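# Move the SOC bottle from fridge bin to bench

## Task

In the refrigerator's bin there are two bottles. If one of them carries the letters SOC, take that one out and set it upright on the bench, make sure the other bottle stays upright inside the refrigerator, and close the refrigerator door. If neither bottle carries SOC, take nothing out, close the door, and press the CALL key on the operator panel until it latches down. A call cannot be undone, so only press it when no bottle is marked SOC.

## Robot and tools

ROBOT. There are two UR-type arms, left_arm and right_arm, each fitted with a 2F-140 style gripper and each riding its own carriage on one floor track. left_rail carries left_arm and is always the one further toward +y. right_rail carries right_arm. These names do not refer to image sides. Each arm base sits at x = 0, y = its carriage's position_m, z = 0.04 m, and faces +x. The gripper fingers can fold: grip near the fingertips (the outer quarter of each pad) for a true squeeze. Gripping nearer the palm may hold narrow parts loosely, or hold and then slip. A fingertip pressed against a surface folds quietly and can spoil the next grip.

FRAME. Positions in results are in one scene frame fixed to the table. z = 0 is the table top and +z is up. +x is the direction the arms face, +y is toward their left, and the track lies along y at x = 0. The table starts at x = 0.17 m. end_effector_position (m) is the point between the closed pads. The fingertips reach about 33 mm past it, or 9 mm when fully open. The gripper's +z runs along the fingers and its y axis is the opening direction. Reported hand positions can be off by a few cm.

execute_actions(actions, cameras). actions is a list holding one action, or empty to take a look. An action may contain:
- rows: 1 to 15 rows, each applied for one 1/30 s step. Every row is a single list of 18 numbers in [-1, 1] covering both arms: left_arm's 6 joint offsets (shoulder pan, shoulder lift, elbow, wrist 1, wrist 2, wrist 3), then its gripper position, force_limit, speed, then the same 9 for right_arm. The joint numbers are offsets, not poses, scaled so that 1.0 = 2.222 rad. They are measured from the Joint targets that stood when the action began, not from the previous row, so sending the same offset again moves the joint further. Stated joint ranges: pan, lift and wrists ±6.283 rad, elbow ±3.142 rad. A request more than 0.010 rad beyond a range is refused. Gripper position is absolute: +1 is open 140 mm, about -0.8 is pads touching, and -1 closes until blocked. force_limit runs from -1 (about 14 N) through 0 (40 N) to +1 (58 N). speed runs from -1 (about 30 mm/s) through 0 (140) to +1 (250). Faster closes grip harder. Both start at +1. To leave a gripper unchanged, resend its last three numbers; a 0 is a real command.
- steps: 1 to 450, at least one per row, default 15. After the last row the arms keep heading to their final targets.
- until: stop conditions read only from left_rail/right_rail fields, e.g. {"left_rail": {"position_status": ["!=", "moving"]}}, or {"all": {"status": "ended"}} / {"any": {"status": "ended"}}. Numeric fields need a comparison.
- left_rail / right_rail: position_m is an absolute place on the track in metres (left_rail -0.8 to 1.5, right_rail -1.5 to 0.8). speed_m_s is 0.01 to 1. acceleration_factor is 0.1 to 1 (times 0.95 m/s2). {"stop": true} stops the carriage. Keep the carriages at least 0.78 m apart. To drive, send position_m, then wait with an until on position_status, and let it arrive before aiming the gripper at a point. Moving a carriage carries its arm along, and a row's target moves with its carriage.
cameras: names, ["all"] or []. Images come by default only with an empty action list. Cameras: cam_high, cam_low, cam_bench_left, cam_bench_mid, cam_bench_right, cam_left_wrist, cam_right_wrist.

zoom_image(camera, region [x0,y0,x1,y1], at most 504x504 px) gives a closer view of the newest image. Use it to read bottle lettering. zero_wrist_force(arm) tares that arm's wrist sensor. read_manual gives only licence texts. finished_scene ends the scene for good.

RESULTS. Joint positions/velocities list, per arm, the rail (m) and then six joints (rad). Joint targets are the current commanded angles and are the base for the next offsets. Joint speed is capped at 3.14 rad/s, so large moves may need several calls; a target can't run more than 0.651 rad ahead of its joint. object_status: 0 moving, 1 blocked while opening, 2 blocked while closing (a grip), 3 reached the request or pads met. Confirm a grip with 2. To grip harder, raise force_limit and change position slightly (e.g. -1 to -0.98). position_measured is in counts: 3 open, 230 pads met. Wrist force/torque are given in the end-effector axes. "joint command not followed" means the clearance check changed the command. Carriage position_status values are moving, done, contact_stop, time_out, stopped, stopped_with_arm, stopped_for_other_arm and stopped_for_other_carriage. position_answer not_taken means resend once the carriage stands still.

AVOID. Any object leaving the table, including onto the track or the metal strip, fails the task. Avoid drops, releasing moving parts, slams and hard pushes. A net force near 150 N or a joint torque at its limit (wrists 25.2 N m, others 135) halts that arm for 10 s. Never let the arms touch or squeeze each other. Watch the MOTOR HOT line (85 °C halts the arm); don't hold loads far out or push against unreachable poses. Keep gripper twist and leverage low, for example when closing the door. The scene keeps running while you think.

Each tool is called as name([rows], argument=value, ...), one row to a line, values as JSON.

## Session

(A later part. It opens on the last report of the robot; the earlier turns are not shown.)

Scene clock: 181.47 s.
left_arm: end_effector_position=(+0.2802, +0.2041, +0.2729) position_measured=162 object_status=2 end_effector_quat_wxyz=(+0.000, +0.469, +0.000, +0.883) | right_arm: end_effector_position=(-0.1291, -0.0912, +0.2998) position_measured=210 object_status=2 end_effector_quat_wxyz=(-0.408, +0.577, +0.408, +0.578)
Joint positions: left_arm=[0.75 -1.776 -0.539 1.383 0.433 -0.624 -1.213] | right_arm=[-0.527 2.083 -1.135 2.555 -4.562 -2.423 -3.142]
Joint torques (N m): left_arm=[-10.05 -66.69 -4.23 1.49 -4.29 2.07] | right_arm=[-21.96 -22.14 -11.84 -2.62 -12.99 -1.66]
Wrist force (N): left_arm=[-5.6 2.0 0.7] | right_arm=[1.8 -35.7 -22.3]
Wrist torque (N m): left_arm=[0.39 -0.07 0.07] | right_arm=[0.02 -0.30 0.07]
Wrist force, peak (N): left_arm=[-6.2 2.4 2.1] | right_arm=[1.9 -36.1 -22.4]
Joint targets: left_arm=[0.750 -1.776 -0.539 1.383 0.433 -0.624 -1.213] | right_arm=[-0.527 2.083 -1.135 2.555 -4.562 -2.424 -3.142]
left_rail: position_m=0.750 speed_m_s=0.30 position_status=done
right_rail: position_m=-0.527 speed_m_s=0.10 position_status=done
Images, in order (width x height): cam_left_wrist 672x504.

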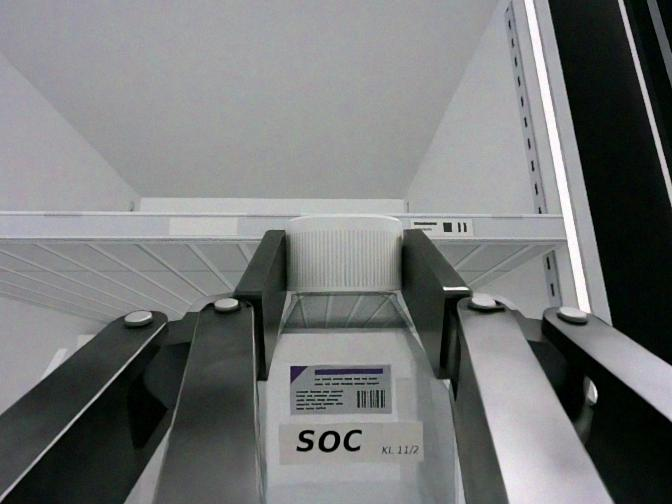

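execute_actions([
  {"rows":[[-0.001,-0.0045,0.001,0.0022,-0.0003,0.0015,-1,0.05,-1,0,0,0,0,0,0,-1,0.3,-0.8],[-0.002,-0.009,0.002,0.0043,-0.0006,0.003,-1,0.05,-1,0,0,0,0,0,0,-1,0.3,-0.8],[-0.003,-0.0135,0.003,0.0065,-0.0009,0.0046,-1,0.05,-1,0,0,0,0,0,0,-1,0.3,-0.8],[-0.004,-0.018,0.0043,0.0087,-0.0011,0.0062,-1,0.05,-1,0,0,0,0,0,0,-1,0.3,-0.8],[-0.005,-0.0225,0.0053,0.0108,-0.0014,0.0077,-1,0.05,-1,0,0,0,0,0,0,-1,0.3,-0.8],[-0.006,-0.027,0.0064,0.013,-0.0017,0.0092,-1,0.05,-1,0,0,0,0,0,0,-1,0.3,-0.8],[-0.0069,-0.0316,0.0075,0.0152,-0.002,0.0108,-1,0.05,-1,0,0,0,0,0,0,-1,0.3,-0.8]],"steps":22},
], cameras=["cam_left_wrist"])

execute_actions([
  {"rows":[[-0.004,-0.003,0.0006,-0.007,0.0003,0.0095,-1,0.05,-1,0,0,0,0,0,0,-1,0.3,-0.8],[-0.011,-0.0083,0.0016,-0.0192,0.0007,0.0262,-1,0.05,-1,0,0,0,0,0,0,-1,0.3,-0.8],[-0.02,-0.0151,0.0029,-0.0348,0.0013,0.0475,-1,0.05,-1,0,0,0,0,0,0,-1,0.3,-0.8],[-0.031,-0.0235,0.0045,-0.054,0.002,0.0737,-1,0.05,-1,0,0,0,0,0,0,-1,0.3,-0.8],[-0.043,-0.0326,0.0062,-0.075,0.0027,0.1023,-1,0.05,-1,0,0,0,0,0,0,-1,0.3,-0.8],[-0.056,-0.0424,0.0081,-0.0976,0.0035,0.1332,-1,0.05,-1,0,0,0,0,0,0,-1,0.3,-0.8],[-0.069,-0.0523,0.0099,-0.1203,0.0044,0.1641,-1,0.05,-1,0,0,0,0,0,0,-1,0.3,-0.8],[-0.082,-0.0621,0.0118,-0.143,0.0052,0.1951,-1,0.05,-1,0,0,0,0,0,0,-1,0.3,-0.8],[-0.095,-0.072,0.0137,-0.1656,0.006,0.226,-1,0.05,-1,0,0,0,0,0,0,-1,0.3,-0.8],[-0.108,-0.0818,0.0155,-0.1883,0.0068,0.257,-1,0.05,-1,0,0,0,0,0,0,-1,0.3,-0.8],[-0.12,-0.0909,0.0173,-0.2092,0.0076,0.2855,-1,0.05,-1,0,0,0,0,0,0,-1,0.3,-0.8],[-0.131,-0.0992,0.0189,-0.2284,0.0083,0.3117,-1,0.05,-1,0,0,0,0,0,0,-1,0.3,-0.8],[-0.14,-0.106,0.0202,-0.2441,0.0089,0.3331,-1,0.05,-1,0,0,0,0,0,0,-1,0.3,-0.8],[-0.146,-0.1106,0.021,-0.2546,0.0093,0.3474,-1,0.05,-1,0,0,0,0,0,0,-1,0.3,-0.8],[-0.1501,-0.1137,0.0216,-0.2617,0.0095,0.3571,-1,0.05,-1,0,0,0,0,0,0,-1,0.3,-0.8]],"steps":30},
], cameras=["cam_left_wrist","cam_high"])

Scene clock: 185.80 s.
left_arm: end_effector_position=(+0.2719, +0.2040, +0.3104) position_measured=162 object_status=2 end_effector_quat_wxyz=(+0.000, +0.469, +0.000, +0.883) | right_arm: end_effector_position=(-0.1291, -0.0912, +0.2998) position_measured=210 object_status=2 end_effector_quat_wxyz=(-0.408, +0.577, +0.408, +0.578)
Joint positions: left_arm=[0.75 -1.792 -0.61 1.4 0.466 -0.629 -1.189] | right_arm=[-0.527 2.083 -1.135 2.555 -4.562 -2.423 -3.142]
Joint torques (N m): left_arm=[-9.78 -66.03 -5.44 7.1 -4.12 1.83] | right_arm=[-22.13 -19.17 -11.78 -3.71 -12.86 -1.52]
Wrist force (N): left_arm=[-5.3 2.0 0.8] | right_arm=[1.8 -36.0 -21.9]
Wrist torque (N m): left_arm=[0.39 -0.10 0.08] | right_arm=[-0.04 -0.30 0.07]
Wrist force, peak (N): left_arm=[-7.6 1.9 0.3] | right_arm=[1.7 -36.2 -22.4]
Joint targets: left_arm=[0.750 -1.792 -0.610 1.400 0.467 -0.629 -1.189] | right_arm=[-0.527 2.083 -1.135 2.555 -4.562 -2.424 -3.142]
left_rail: position_m=0.750 speed_m_s=0.30 position_status=done
right_rail: position_m=-0.527 speed_m_s=0.10 position_status=done
Images, in order (width x height): cam_left_wrist 672x504.

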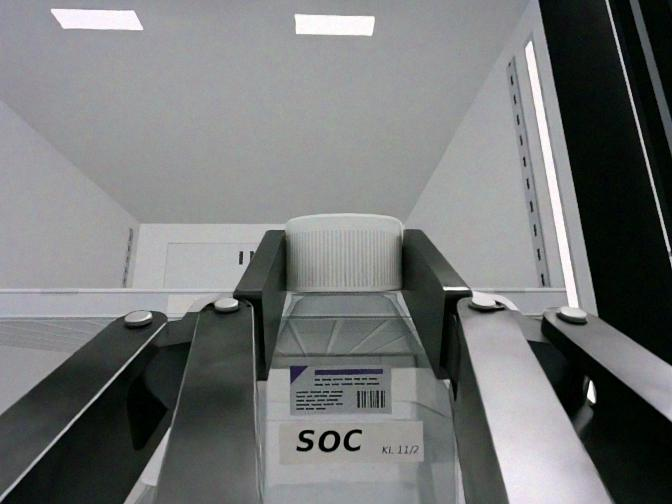

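Scene clock: 187.10 s.
left_arm: end_effector_position=(+0.1200, +0.2054, +0.3002) position_measured=162 object_status=2 end_effector_quat_wxyz=(+0.000, +0.609, +0.000, +0.793) | right_arm: end_effector_position=(-0.1291, -0.0912, +0.2998) position_measured=210 object_status=2 end_effector_quat_wxyz=(-0.408, +0.577, +0.408, +0.578)
Joint positions: left_arm=[0.75 -2.125 -0.862 1.448 -0.115 -0.608 -0.396] | right_arm=[-0.527 2.083 -1.135 2.555 -4.562 -2.423 -3.142]
Joint torques (N m): left_arm=[-9.62 -61.44 -9.75 0.91 0.34 1.93] | right_arm=[-21.65 -18.52 -12.15 -3.79 -12.87 -1.65]
Wrist force (N): left_arm=[-5.2 1.7 1.0] | right_arm=[1.7 -35.8 -22.0]
Wrist torque (N m): left_arm=[0.37 -0.17 0.05] | right_arm=[-0.04 -0.27 0.07]
Wrist force, peak (N): left_arm=[-8.2 2.1 2.7] | right_arm=[1.7 -36.0 -22.5]
Joint targets: left_arm=[0.750 -2.125 -0.862 1.448 -0.115 -0.608 -0.396] | right_arm=[-0.527 2.083 -1.135 2.555 -4.562 -2.424 -3.142]
left_rail: position_m=0.750 speed_m_s=0.30 position_status=done
right_rail: position_m=-0.527 speed_m_s=0.10 position_status=done
Images, in order (width x height): cam_high 672x504, cam_left_wrist 672x504.

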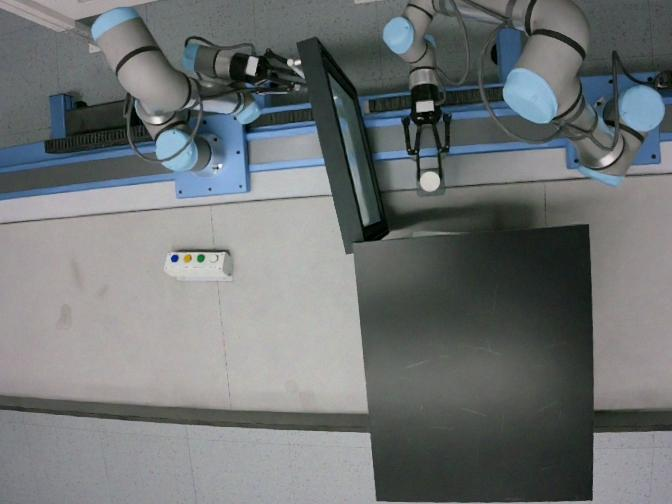

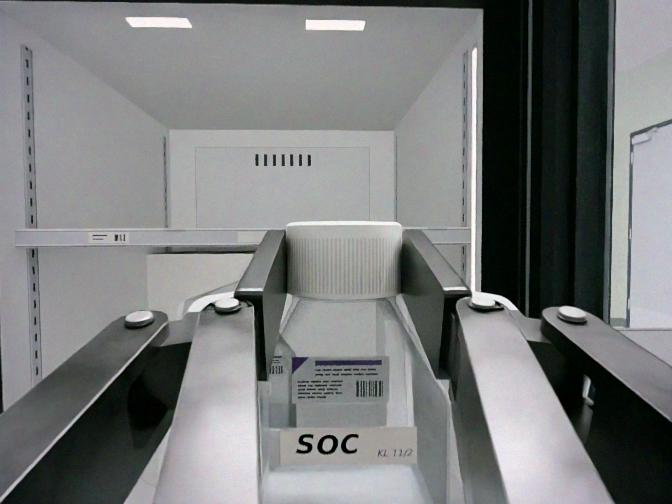

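execute_actions([
  {"left_rail":{"position_m":1.5,"speed_m_s":0.5,"acceleration_factor":0.6},"steps":200,"until":{"left_rail":{"position_status":["!=","moving"]}}},
])

execute_actions([
  {"rows":[[0.005,0.002,-0.0007,0.007,0.0037,-0.009,-1,0.05,-1,0,0,0,0,0,0,-1,0.3,-0.8],[0.015,0.0063,-0.002,0.0204,0.0108,-0.0267,-1,0.05,-1,0,0,0,0,0,0,-1,0.3,-0.8],[0.028,0.0118,-0.0038,0.0381,0.0202,-0.0498,-1,0.05,-1,0,0,0,0,0,0,-1,0.3,-0.8],[0.043,0.0181,-0.0058,0.0585,0.031,-0.0765,-1,0.05,-1,0,0,0,0,0,0,-1,0.3,-0.8],[0.059,0.0248,-0.008,0.0802,0.0425,-0.1049,-1,0.05,-1,0,0,0,0,0,0,-1,0.3,-0.8],[0.076,0.032,-0.0103,0.1033,0.0548,-0.1352,-1,0.05,-1,0,0,0,0,0,0,-1,0.3,-0.8],[0.094,0.0396,-0.0128,0.1278,0.0678,-0.1672,-1,0.05,-1,0,0,0,0,0,0,-1,0.3,-0.8],[0.112,0.0472,-0.0152,0.1523,0.0808,-0.1992,-1,0.05,-1,0,0,0,0,0,0,-1,0.3,-0.8],[0.13,0.0547,-0.0177,0.1768,0.0938,-0.2312,-1,0.05,-1,0,0,0,0,0,0,-1,0.3,-0.8],[0.148,0.0623,-0.0201,0.2012,0.1068,-0.2632,-1,0.05,-1,0,0,0,0,0,0,-1,0.3,-0.8],[0.164,0.0691,-0.0223,0.223,0.1183,-0.2917,-1,0.05,-1,0,0,0,0,0,0,-1,0.3,-0.8],[0.18,0.0758,-0.0245,0.2447,0.1299,-0.3201,-1,0.05,-1,0,0,0,0,0,0,-1,0.3,-0.8],[0.192,0.0808,-0.0261,0.2611,0.1385,-0.3415,-1,0.05,-1,0,0,0,0,0,0,-1,0.3,-0.8],[0.2,0.0842,-0.0272,0.2719,0.1443,-0.3557,-1,0.05,-1,0,0,0,0,0,0,-1,0.3,-0.8],[0.2052,0.0864,-0.0279,0.279,0.1481,-0.365,-1,0.05,-1,0,0,0,0,0,0,-1,0.3,-0.8]],"steps":30},
], cameras=["cam_left_wrist","cam_high","cam_bench_mid","cam_bench_left"])

Scene clock: 192.10 s.
left_arm: end_effector_position=(+0.1199, +0.9552, +0.3002) position_measured=162 object_status=2 end_effector_quat_wxyz=(+0.000, +0.609, +0.000, +0.793) | right_arm: end_effector_position=(-0.1291, -0.0912, +0.2998) position_measured=210 object_status=2 end_effector_quat_wxyz=(-0.408, +0.577, +0.408, +0.578)
Joint positions: left_arm=[1.5 -2.125 -0.862 1.448 -0.115 -0.608 -0.396] | right_arm=[-0.527 2.083 -1.135 2.555 -4.562 -2.423 -3.142]
Joint torques (N m): left_arm=[-5.47 -56.91 -14.74 4.15 -1.62 1.85] | right_arm=[-22.71 -18.22 -11.13 -3.81 -13.03 -1.57]
Wrist force (N): left_arm=[-4.9 1.7 1.0] | right_arm=[1.9 -35.3 -22.3]
Wrist torque (N m): left_arm=[0.38 -0.26 0.06] | right_arm=[0.06 -0.32 0.07]
Wrist force, peak (N): left_arm=[-5.3 2.8 1.1] | right_arm=[1.7 -35.7 -22.5]
Joint targets: left_arm=[1.500 -2.125 -0.862 1.448 -0.115 -0.608 -0.396] | right_arm=[-0.527 2.083 -1.135 2.555 -4.562 -2.424 -3.142]
Tool commands: left_gripper/position=-1.0 left_gripper/force_limit=+0.05 left_gripper/speed=-1.0 right_gripper/position=-1.0 right_gripper/force_limit=+0.3 right_gripper/speed=-0.8
left_rail: position_m=1.500 speed_m_s=0.50 position_status=done
right_rail: position_m=-0.527 speed_m_s=0.10 position_status=done

Scene clock: 193.40 s.
left_arm: end_effector_position=(+0.3804, +0.9536, +0.2554) position_measured=163 object_status=2 end_effector_quat_wxyz=(+0.000, +0.609, -0.001, +0.793) | right_arm: end_effector_position=(-0.1291, -0.0912, +0.2998) position_measured=210 object_status=2 end_effector_quat_wxyz=(-0.408, +0.577, +0.408, +0.578)
Joint positions: left_arm=[1.5 -1.67 -0.67 1.386 0.505 -0.279 -1.206] | right_arm=[-0.527 2.083 -1.135 2.555 -4.562 -2.423 -3.142]
Joint torques (N m): left_arm=[9.81 -42.45 -21.69 6.84 -1.54 -1.73] | right_arm=[-22.05 -18.9 -11.78 -3.76 -12.88 -1.43]
Wrist force (N): left_arm=[-5.2 1.7 1.0] | right_arm=[1.8 -35.9 -22.3]
Wrist torque (N m): left_arm=[0.37 -0.25 0.15] | right_arm=[-0.06 -0.31 0.08]
Wrist force, peak (N): left_arm=[-7.9 1.6 5.5] | right_arm=[1.6 -36.0 -22.1]
Joint targets: left_arm=[1.500 -1.669 -0.670 1.386 0.505 -0.279 -1.207] | right_arm=[-0.527 2.083 -1.135 2.555 -4.562 -2.424 -3.142]
left_rail: position_m=1.500 speed_m_s=0.50 position_status=done
right_rail: position_m=-0.527 speed_m_s=0.10 position_status=done
Images, in order (width x height): cam_high 672x504, cam_bench_left 672x504, cam_bench_mid 672x504, cam_left_wrist 672x504.

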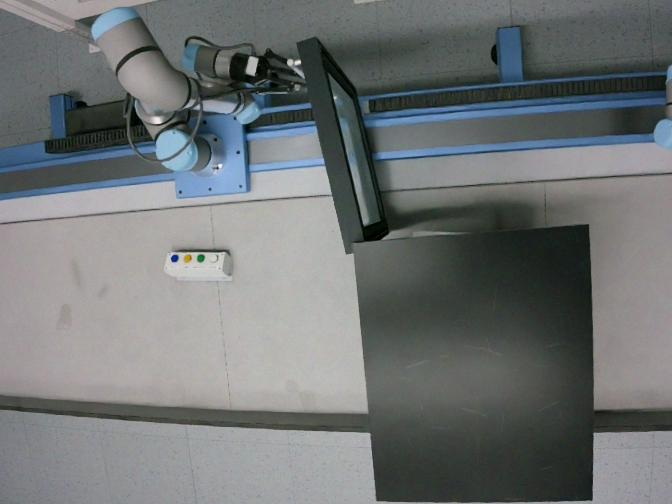

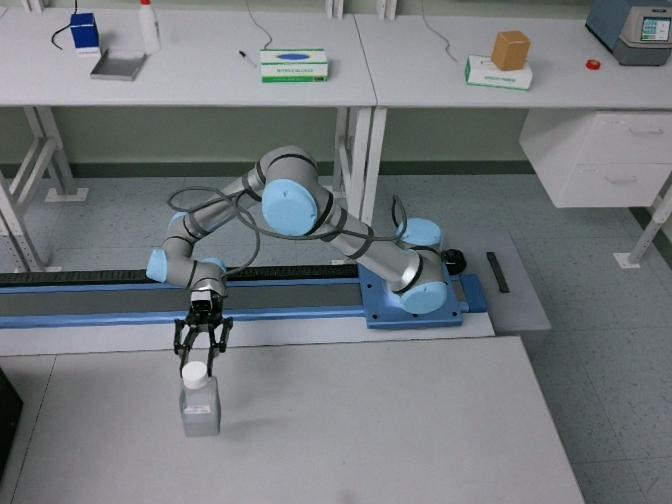

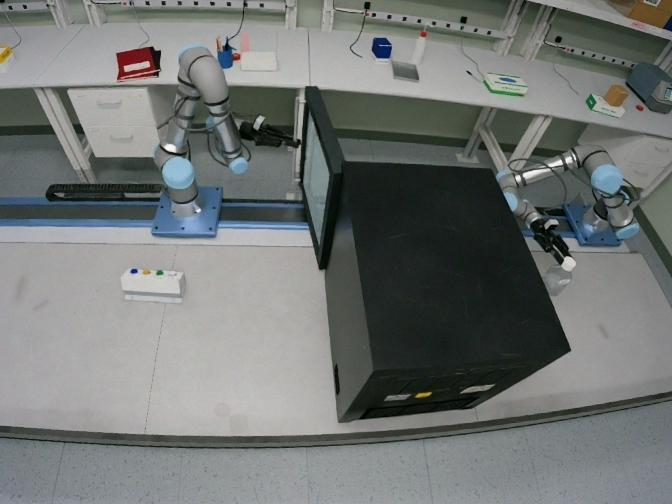

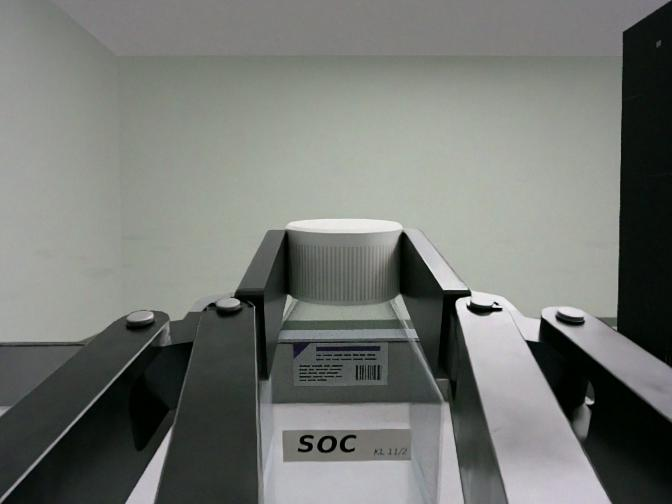

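execute_actions([
  {"rows":[[-0.0008,-0.0017,0.0024,-0.012,0.0027,0.0111,-1,0.05,-1,0,0,0,0,0,0,-1,0.3,-0.8],[-0.002,-0.004,0.0058,-0.029,0.0065,0.027,-1,0.05,-1,0,0,0,0,0,0,-1,0.3,-0.8],[-0.0035,-0.0071,0.0102,-0.0508,0.0113,0.0472,-1,0.05,-1,0,0,0,0,0,0,-1,0.3,-0.8],[-0.005,-0.0102,0.0145,-0.0726,0.0162,0.0674,-1,0.05,-1,0,0,0,0,0,0,-1,0.3,-0.8],[-0.0065,-0.0132,0.0189,-0.0944,0.0211,0.0876,-1,0.05,-1,0,0,0,0,0,0,-1,0.3,-0.8],[-0.008,-0.0163,0.0232,-0.1162,0.0259,0.1078,-1,0.05,-1,0,0,0,0,0,0,-1,0.3,-0.8],[-0.0095,-0.0193,0.0276,-0.138,0.0308,0.1281,-1,0.05,-1,0,0,0,0,0,0,-1,0.3,-0.8],[-0.0108,-0.0221,0.0316,-0.158,0.0352,0.1466,-1,0.05,-1,0,0,0,0,0,0,-1,0.3,-0.8],[-0.0118,-0.0241,0.0345,-0.1725,0.0385,0.1601,-1,0.05,-1,0,0,0,0,0,0,-1,0.3,-0.8],[-0.0124,-0.0254,0.0363,-0.1816,0.0405,0.1685,-1,0.05,-1,0,0,0,0,0,0,-1,0.3,-0.8]],"steps":25},
], cameras=["cam_left_wrist"])

execute_actions([
  {"rows":[[0,0.003,-0.0001,-0.0029,0,0,-1,0.05,-1,0,0,0,0,0,0,-1,0.3,-0.8],[0,0.006,-0.0002,-0.0058,0,0,-1,0.05,-1,0,0,0,0,0,0,-1,0.3,-0.8],[0,0.009,-0.0003,-0.0087,0,0,-1,0.05,-1,0,0,0,0,0,0,-1,0.3,-0.8],[0,0.012,-0.0004,-0.0116,0,0,-1,0.05,-1,0,0,0,0,0,0,-1,0.3,-0.8],[0,0.015,-0.0005,-0.0145,0,0,-1,0.05,-1,0,0,0,0,0,0,-1,0.3,-0.8],[0,0.018,-0.0006,-0.0173,0,0,-1,0.05,-1,0,0,0,0,0,0,-1,0.3,-0.8],[0,0.021,-0.0008,-0.0202,0,0,-1,0.05,-1,0,0,0,0,0,0,-1,0.3,-0.8],[0,0.024,-0.0009,-0.0231,0,0,-1,0.05,-1,0,0,0,0,0,0,-1,0.3,-0.8],[0,0.027,-0.001,-0.026,0,0,-1,0.05,-1,0,0,0,0,0,0,-1,0.3,-0.8],[0,0.03,-0.0011,-0.0289,0,0,-1,0.05,-1,0,0,0,0,0,0,-1,0.3,-0.8]],"steps":25},
], cameras=["cam_left_wrist"])

zoom_image(camera="cam_left_wrist", region=[220, 180, 472, 369])

Scene clock: 197.27 s.
left_arm: end_effector_position=(+0.3733, +0.9545, +0.1976) position_measured=163 object_status=2 end_effector_quat_wxyz=(+0.000, +0.656, +0.000, +0.755) | right_arm: end_effector_position=(-0.1291, -0.0912, +0.2998) position_measured=210 object_status=2 end_effector_quat_wxyz=(-0.408, +0.577, +0.408, +0.578)
Joint positions: left_arm=[1.5 -1.697 -0.727 1.466 0.102 -0.189 -0.833] | right_arm=[-0.527 2.083 -1.135 2.555 -4.562 -2.423 -3.142]
Joint torques (N m): left_arm=[-8.9 -63.79 -7.19 0.3 -0.96 2.09] | right_arm=[-22.51 -19.18 -11.77 -3.71 -12.84 -1.45]
Wrist force (N): left_arm=[-5.1 1.6 1.4] | right_arm=[1.7 -35.5 -22.0]
Wrist torque (N m): left_arm=[0.35 -0.27 0.04] | right_arm=[0.01 -0.28 0.06]
Wrist force, peak (N): left_arm=[-6.3 1.8 0.6] | right_arm=[1.9 -35.8 -22.4]
Joint targets: left_arm=[1.500 -1.697 -0.727 1.466 0.101 -0.189 -0.832] | right_arm=[-0.527 2.083 -1.135 2.555 -4.562 -2.424 -3.142]
left_rail: position_m=1.500 speed_m_s=0.50 position_status=done
right_rail: position_m=-0.527 speed_m_s=0.10 position_status=done
Images, in order (width x height): cam_left_wrist 672x504.

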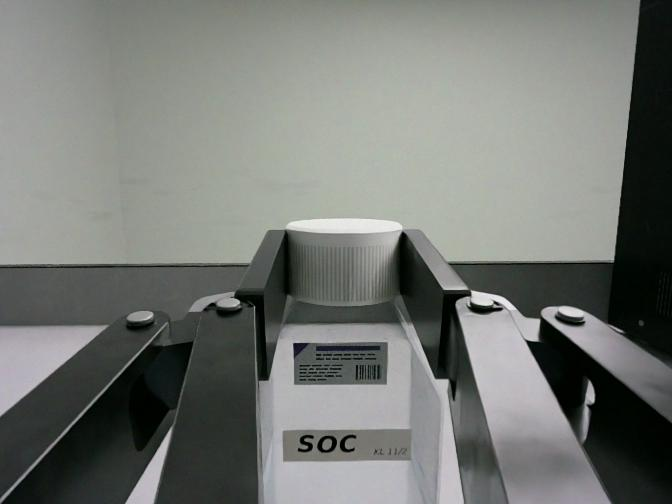

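Scene clock: 198.30 s.
left_arm: end_effector_position=(+0.3732, +0.9539, +0.1578) position_measured=163 object_status=2 end_effector_quat_wxyz=(+0.000, +0.656, +0.000, +0.755) | right_arm: end_effector_position=(-0.1291, -0.0912, +0.2998) position_measured=210 object_status=2 end_effector_quat_wxyz=(-0.408, +0.577, +0.408, +0.578)
Joint positions: left_arm=[1.5 -1.697 -0.66 1.464 0.037 -0.189 -0.832] | right_arm=[-0.527 2.083 -1.135 2.555 -4.562 -2.423 -3.142]
Joint torques (N m): left_arm=[-9.2 -27.85 -17.51 -3.39 6.79 1.73] | right_arm=[-22.27 -18.55 -12.16 -3.56 -12.74 -1.49]
Wrist force (N): left_arm=[25.7 -3.9 4.8] | right_arm=[1.8 -35.7 -22.1]
Wrist torque (N m): left_arm=[0.59 0.23 0.08] | right_arm=[-0.02 -0.30 0.07]
Wrist force, peak (N): left_arm=[25.7 -3.9 4.8] | right_arm=[1.7 -35.9 -22.2]
Joint targets: left_arm=[1.500 -1.697 -0.660 1.464 0.037 -0.189 -0.832] | right_arm=[-0.527 2.083 -1.135 2.555 -4.562 -2.424 -3.142]
left_rail: position_m=1.500 speed_m_s=0.50 position_status=done
right_rail: position_m=-0.527 speed_m_s=0.10 position_status=done
Images, in order (width x height): cam_left_wrist 672x504.

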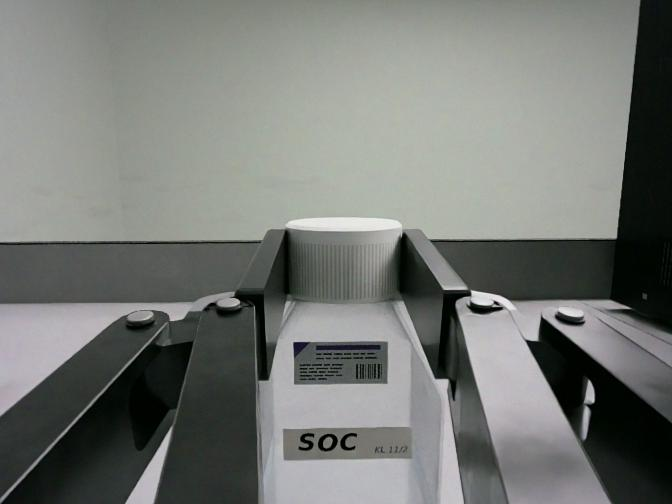

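Scaled by 2.000 from the camera's 672x504 image, which has a finer 960x720 frame.

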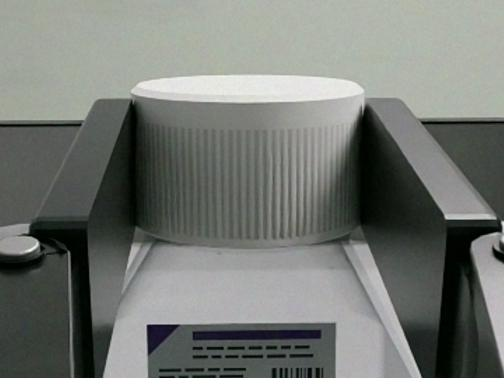

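execute_actions([
  {"rows":[[0,-0.0012,0,0.0012,0,0,-1,0.05,-1,0,0,0,0,0,0,-1,0.3,-0.8]],"steps":15},
])

execute_actions([
  {"rows":[[0,0,0,0,0,0,-0.05,0.05,-1,0,0,0,0,0,0,-1,0.3,-0.8]],"steps":40},
], cameras=["cam_left_wrist"])

Scene clock: 199.77 s.
left_arm: end_effector_position=(+0.3732, +0.9538, +0.1593) position_measured=163 object_status=2 end_effector_quat_wxyz=(+0.000, +0.656, +0.000, +0.755) | right_arm: end_effector_position=(-0.1291, -0.0912, +0.2998) position_measured=210 object_status=2 end_effector_quat_wxyz=(-0.408, +0.577, +0.408, +0.578)
Joint positions: left_arm=[1.5 -1.697 -0.663 1.464 0.04 -0.189 -0.832] | right_arm=[-0.527 2.083 -1.135 2.555 -4.562 -2.423 -3.142]
Joint torques (N m): left_arm=[-7.41 -64.79 -8.93 6.15 -4.02 1.17] | right_arm=[-22.03 -18.86 -12.29 -3.64 -12.91 -1.53]
Wrist force (N): left_arm=[-4.9 1.3 1.2] | right_arm=[1.7 -35.8 -22.2]
Wrist torque (N m): left_arm=[0.28 -0.29 0.05] | right_arm=[-0.05 -0.29 0.06]
Wrist force, peak (N): left_arm=[27.5 -4.2 5.0] | right_arm=[2.0 -35.8 -22.4]
Joint targets: left_arm=[1.500 -1.697 -0.663 1.464 0.040 -0.189 -0.832] | right_arm=[-0.527 2.083 -1.135 2.555 -4.562 -2.424 -3.142]
left_rail: position_m=1.500 speed_m_s=0.50 position_status=done
right_rail: position_m=-0.527 speed_m_s=0.10 position_status=done

Scene clock: 201.30 s.
left_arm: end_effector_position=(+0.3732, +0.9538, +0.1594) position_measured=135 object_status=3 end_effector_quat_wxyz=(+0.000, +0.656, +0.000, +0.755) | right_arm: end_effector_position=(-0.1291, -0.0912, +0.2998) position_measured=210 object_status=2 end_effector_quat_wxyz=(-0.408, +0.577, +0.408, +0.578)
Joint positions: left_arm=[1.5 -1.697 -0.663 1.464 0.04 -0.189 -0.832] | right_arm=[-0.527 2.083 -1.135 2.555 -4.562 -2.423 -3.142]
Joint torques (N m): left_arm=[-6.37 -51.82 -5.52 0.64 -0.21 0.45] | right_arm=[-22.78 -18.77 -11.95 -3.8 -13.1 -1.33]
Wrist force (N): left_arm=[-0.9 1.5 1.8] | right_arm=[1.6 -35.5 -22.1]
Wrist torque (N m): left_arm=[0.35 -0.26 0.05] | right_arm=[0.00 -0.25 0.07]
Wrist force, peak (N): left_arm=[-5.1 1.4 1.7] | right_arm=[1.8 -36.1 -22.1]
Joint targets: left_arm=[1.500 -1.697 -0.663 1.464 0.040 -0.189 -0.832] | right_arm=[-0.527 2.083 -1.135 2.555 -4.562 -2.424 -3.142]
left_rail: position_m=1.500 speed_m_s=0.50 position_status=done
right_rail: position_m=-0.527 speed_m_s=0.10 position_status=done
Images, in order (width x height): cam_left_wrist 672x504.

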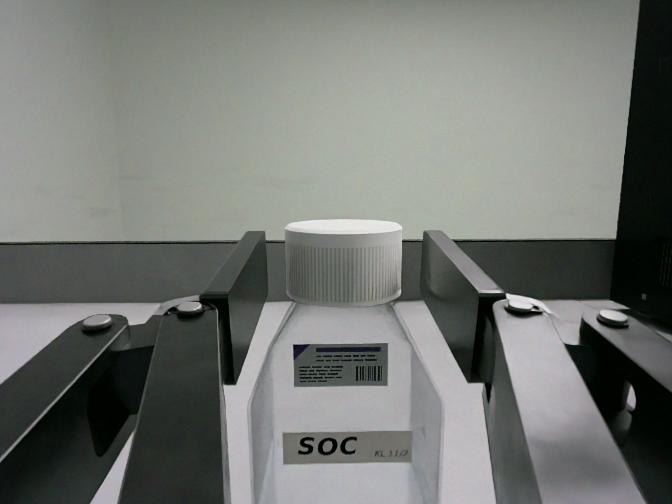

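execute_actions([
  {"rows":[[-0.008,-0.0056,0.0072,-0.0235,-0.0061,0.0224,-0.05,0.05,-1,0,0,0,0,0,0,-1,0.3,-0.8],[-0.016,-0.0112,0.0143,-0.047,-0.0122,0.0449,-0.05,0.05,-1,0,0,0,0,0,0,-1,0.3,-0.8],[-0.0238,-0.0168,0.0215,-0.0704,-0.0183,0.0673,-0.05,0.05,-1,0,0,0,0,0,0,-1,0.3,-0.8],[-0.0317,-0.0224,0.0287,-0.0939,-0.0243,0.0897,-0.05,0.05,-1,0,0,0,0,0,0,-1,0.3,-0.8],[-0.0397,-0.028,0.0358,-0.1173,-0.0304,0.1122,-0.05,0.05,-1,0,0,0,0,0,0,-1,0.3,-0.8],[-0.0476,-0.0336,0.043,-0.1408,-0.0365,0.1346,-0.05,0.05,-1,0,0,0,0,0,0,-1,0.3,-0.8],[-0.0555,-0.036,0.046,-0.153,-0.0435,0.147,-0.05,0.05,-1,0,0,0,0,0,0,-1,0.3,-0.8],[-0.065,-0.039,0.05,-0.168,-0.052,0.162,-0.05,0.05,-1,0,0,0,0,0,0,-1,0.3,-0.8],[-0.075,-0.0415,0.053,-0.183,-0.061,0.176,-0.05,0.05,-1,0,0,0,0,0,0,-1,0.3,-0.8],[-0.085,-0.044,0.0565,-0.197,-0.07,0.191,-0.05,0.05,-1,0,0,0,0,0,0,-1,0.3,-0.8],[-0.0933,-0.0464,0.0595,-0.2092,-0.0771,0.2027,-0.05,0.05,-1,0,0,0,0,0,0,-1,0.3,-0.8]],"steps":25},
], cameras=["cam_left_wrist","cam_bench_left"])

Scene clock: 204.97 s.
left_arm: end_effector_position=(+0.2602, +0.9538, +0.1592) position_measured=135 object_status=3 end_effector_quat_wxyz=(+0.000, +0.656, +0.000, +0.755) | right_arm: end_effector_position=(-0.1291, -0.0912, +0.2998) position_measured=210 object_status=2 end_effector_quat_wxyz=(-0.408, +0.577, +0.408, +0.578)
Joint positions: left_arm=[1.5 -1.904 -0.766 1.596 -0.425 -0.36 -0.382] | right_arm=[-0.527 2.083 -1.135 2.555 -4.562 -2.423 -3.142]
Joint torques (N m): left_arm=[-8.58 -59.95 -6.44 -0.45 -2.08 2.23] | right_arm=[-22.69 -19.39 -11.8 -3.7 -12.93 -1.4]
Wrist force (N): left_arm=[-0.7 1.4 1.6] | right_arm=[1.8 -35.7 -22.1]
Wrist torque (N m): left_arm=[0.30 -0.30 0.07] | right_arm=[-0.02 -0.31 0.07]
Wrist force, peak (N): left_arm=[-2.3 1.0 4.4] | right_arm=[1.7 -36.0 -22.1]
Joint targets: left_arm=[1.500 -1.904 -0.766 1.596 -0.425 -0.360 -0.382] | right_arm=[-0.527 2.083 -1.135 2.555 -4.562 -2.424 -3.142]
left_rail: position_m=1.500 speed_m_s=0.50 position_status=done
right_rail: position_m=-0.527 speed_m_s=0.10 position_status=done
Images, in order (width x height): cam_bench_left 672x504, cam_left_wrist 672x504.

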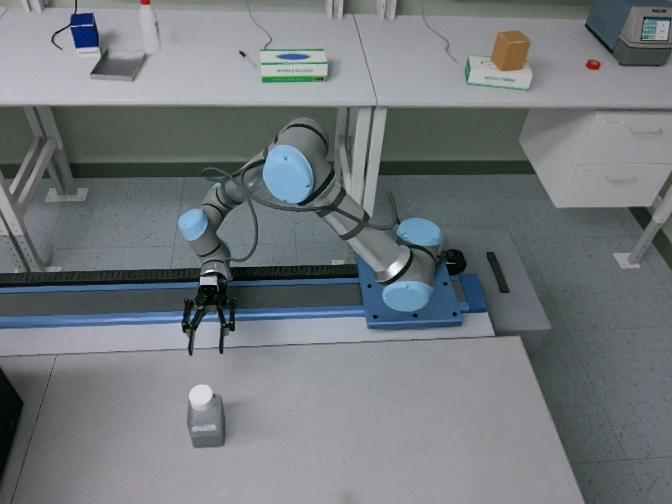

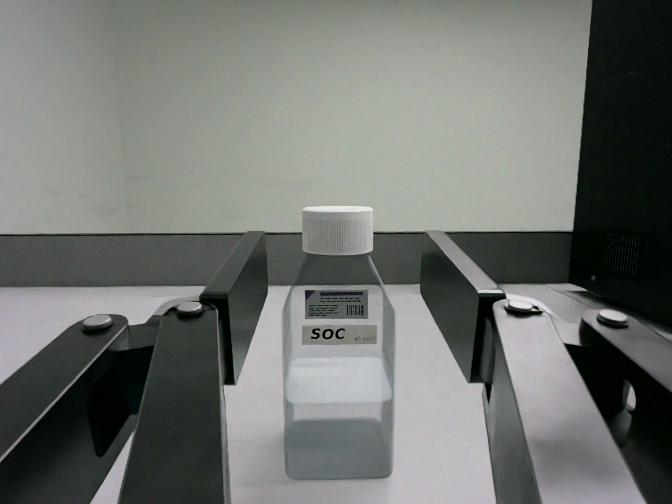

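execute_actions([
  {"rows":[[0,0,0,0,0,0,-0.05,0.05,-1,0,0,0,0,0,0,-1,0.3,-0.8]],"steps":1},
], cameras=["cam_right_wrist"])

zoom_image(camera="cam_right_wrist", region=[420, 60, 672, 400])

Scene clock: 206.60 s.
left_arm: end_effector_position=(+0.2601, +0.9538, +0.1592) position_measured=135 object_status=3 end_effector_quat_wxyz=(+0.000, +0.656, +0.000, +0.755) | right_arm: end_effector_position=(-0.1291, -0.0912, +0.2998) position_measured=210 object_status=2 end_effector_quat_wxyz=(-0.408, +0.577, +0.408, +0.578)
Joint positions: left_arm=[1.5 -1.904 -0.766 1.596 -0.425 -0.36 -0.382] | right_arm=[-0.527 2.083 -1.135 2.555 -4.562 -2.423 -3.142]
Joint torques (N m): left_arm=[-9.45 -59.32 -4.88 -0.52 -2.18 1.94] | right_arm=[-22.67 -18.62 -10.86 -3.77 -13.07 -1.19]
Wrist force (N): left_arm=[-0.7 1.4 1.8] | right_arm=[1.7 -35.5 -22.3]
Wrist torque (N m): left_arm=[0.30 -0.30 0.06] | right_arm=[0.01 -0.27 0.06]
Wrist force, peak (N): left_arm=[-0.7 1.5 2.2] | right_arm=[2.0 -36.0 -22.3]
Joint targets: left_arm=[1.500 -1.904 -0.766 1.596 -0.425 -0.360 -0.382] | right_arm=[-0.527 2.083 -1.135 2.555 -4.562 -2.424 -3.142]
left_rail: position_m=1.500 speed_m_s=0.50 position_status=done
right_rail: position_m=-0.527 speed_m_s=0.10 position_status=done
Images, in order (width x height): cam_right_wrist 672x504.

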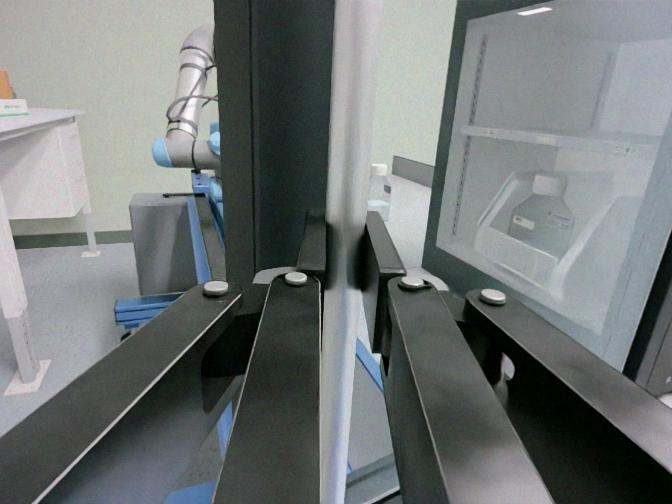

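Scaled by 1.482 from the camera's 672x504 image, which has a finer 960x720 frame.

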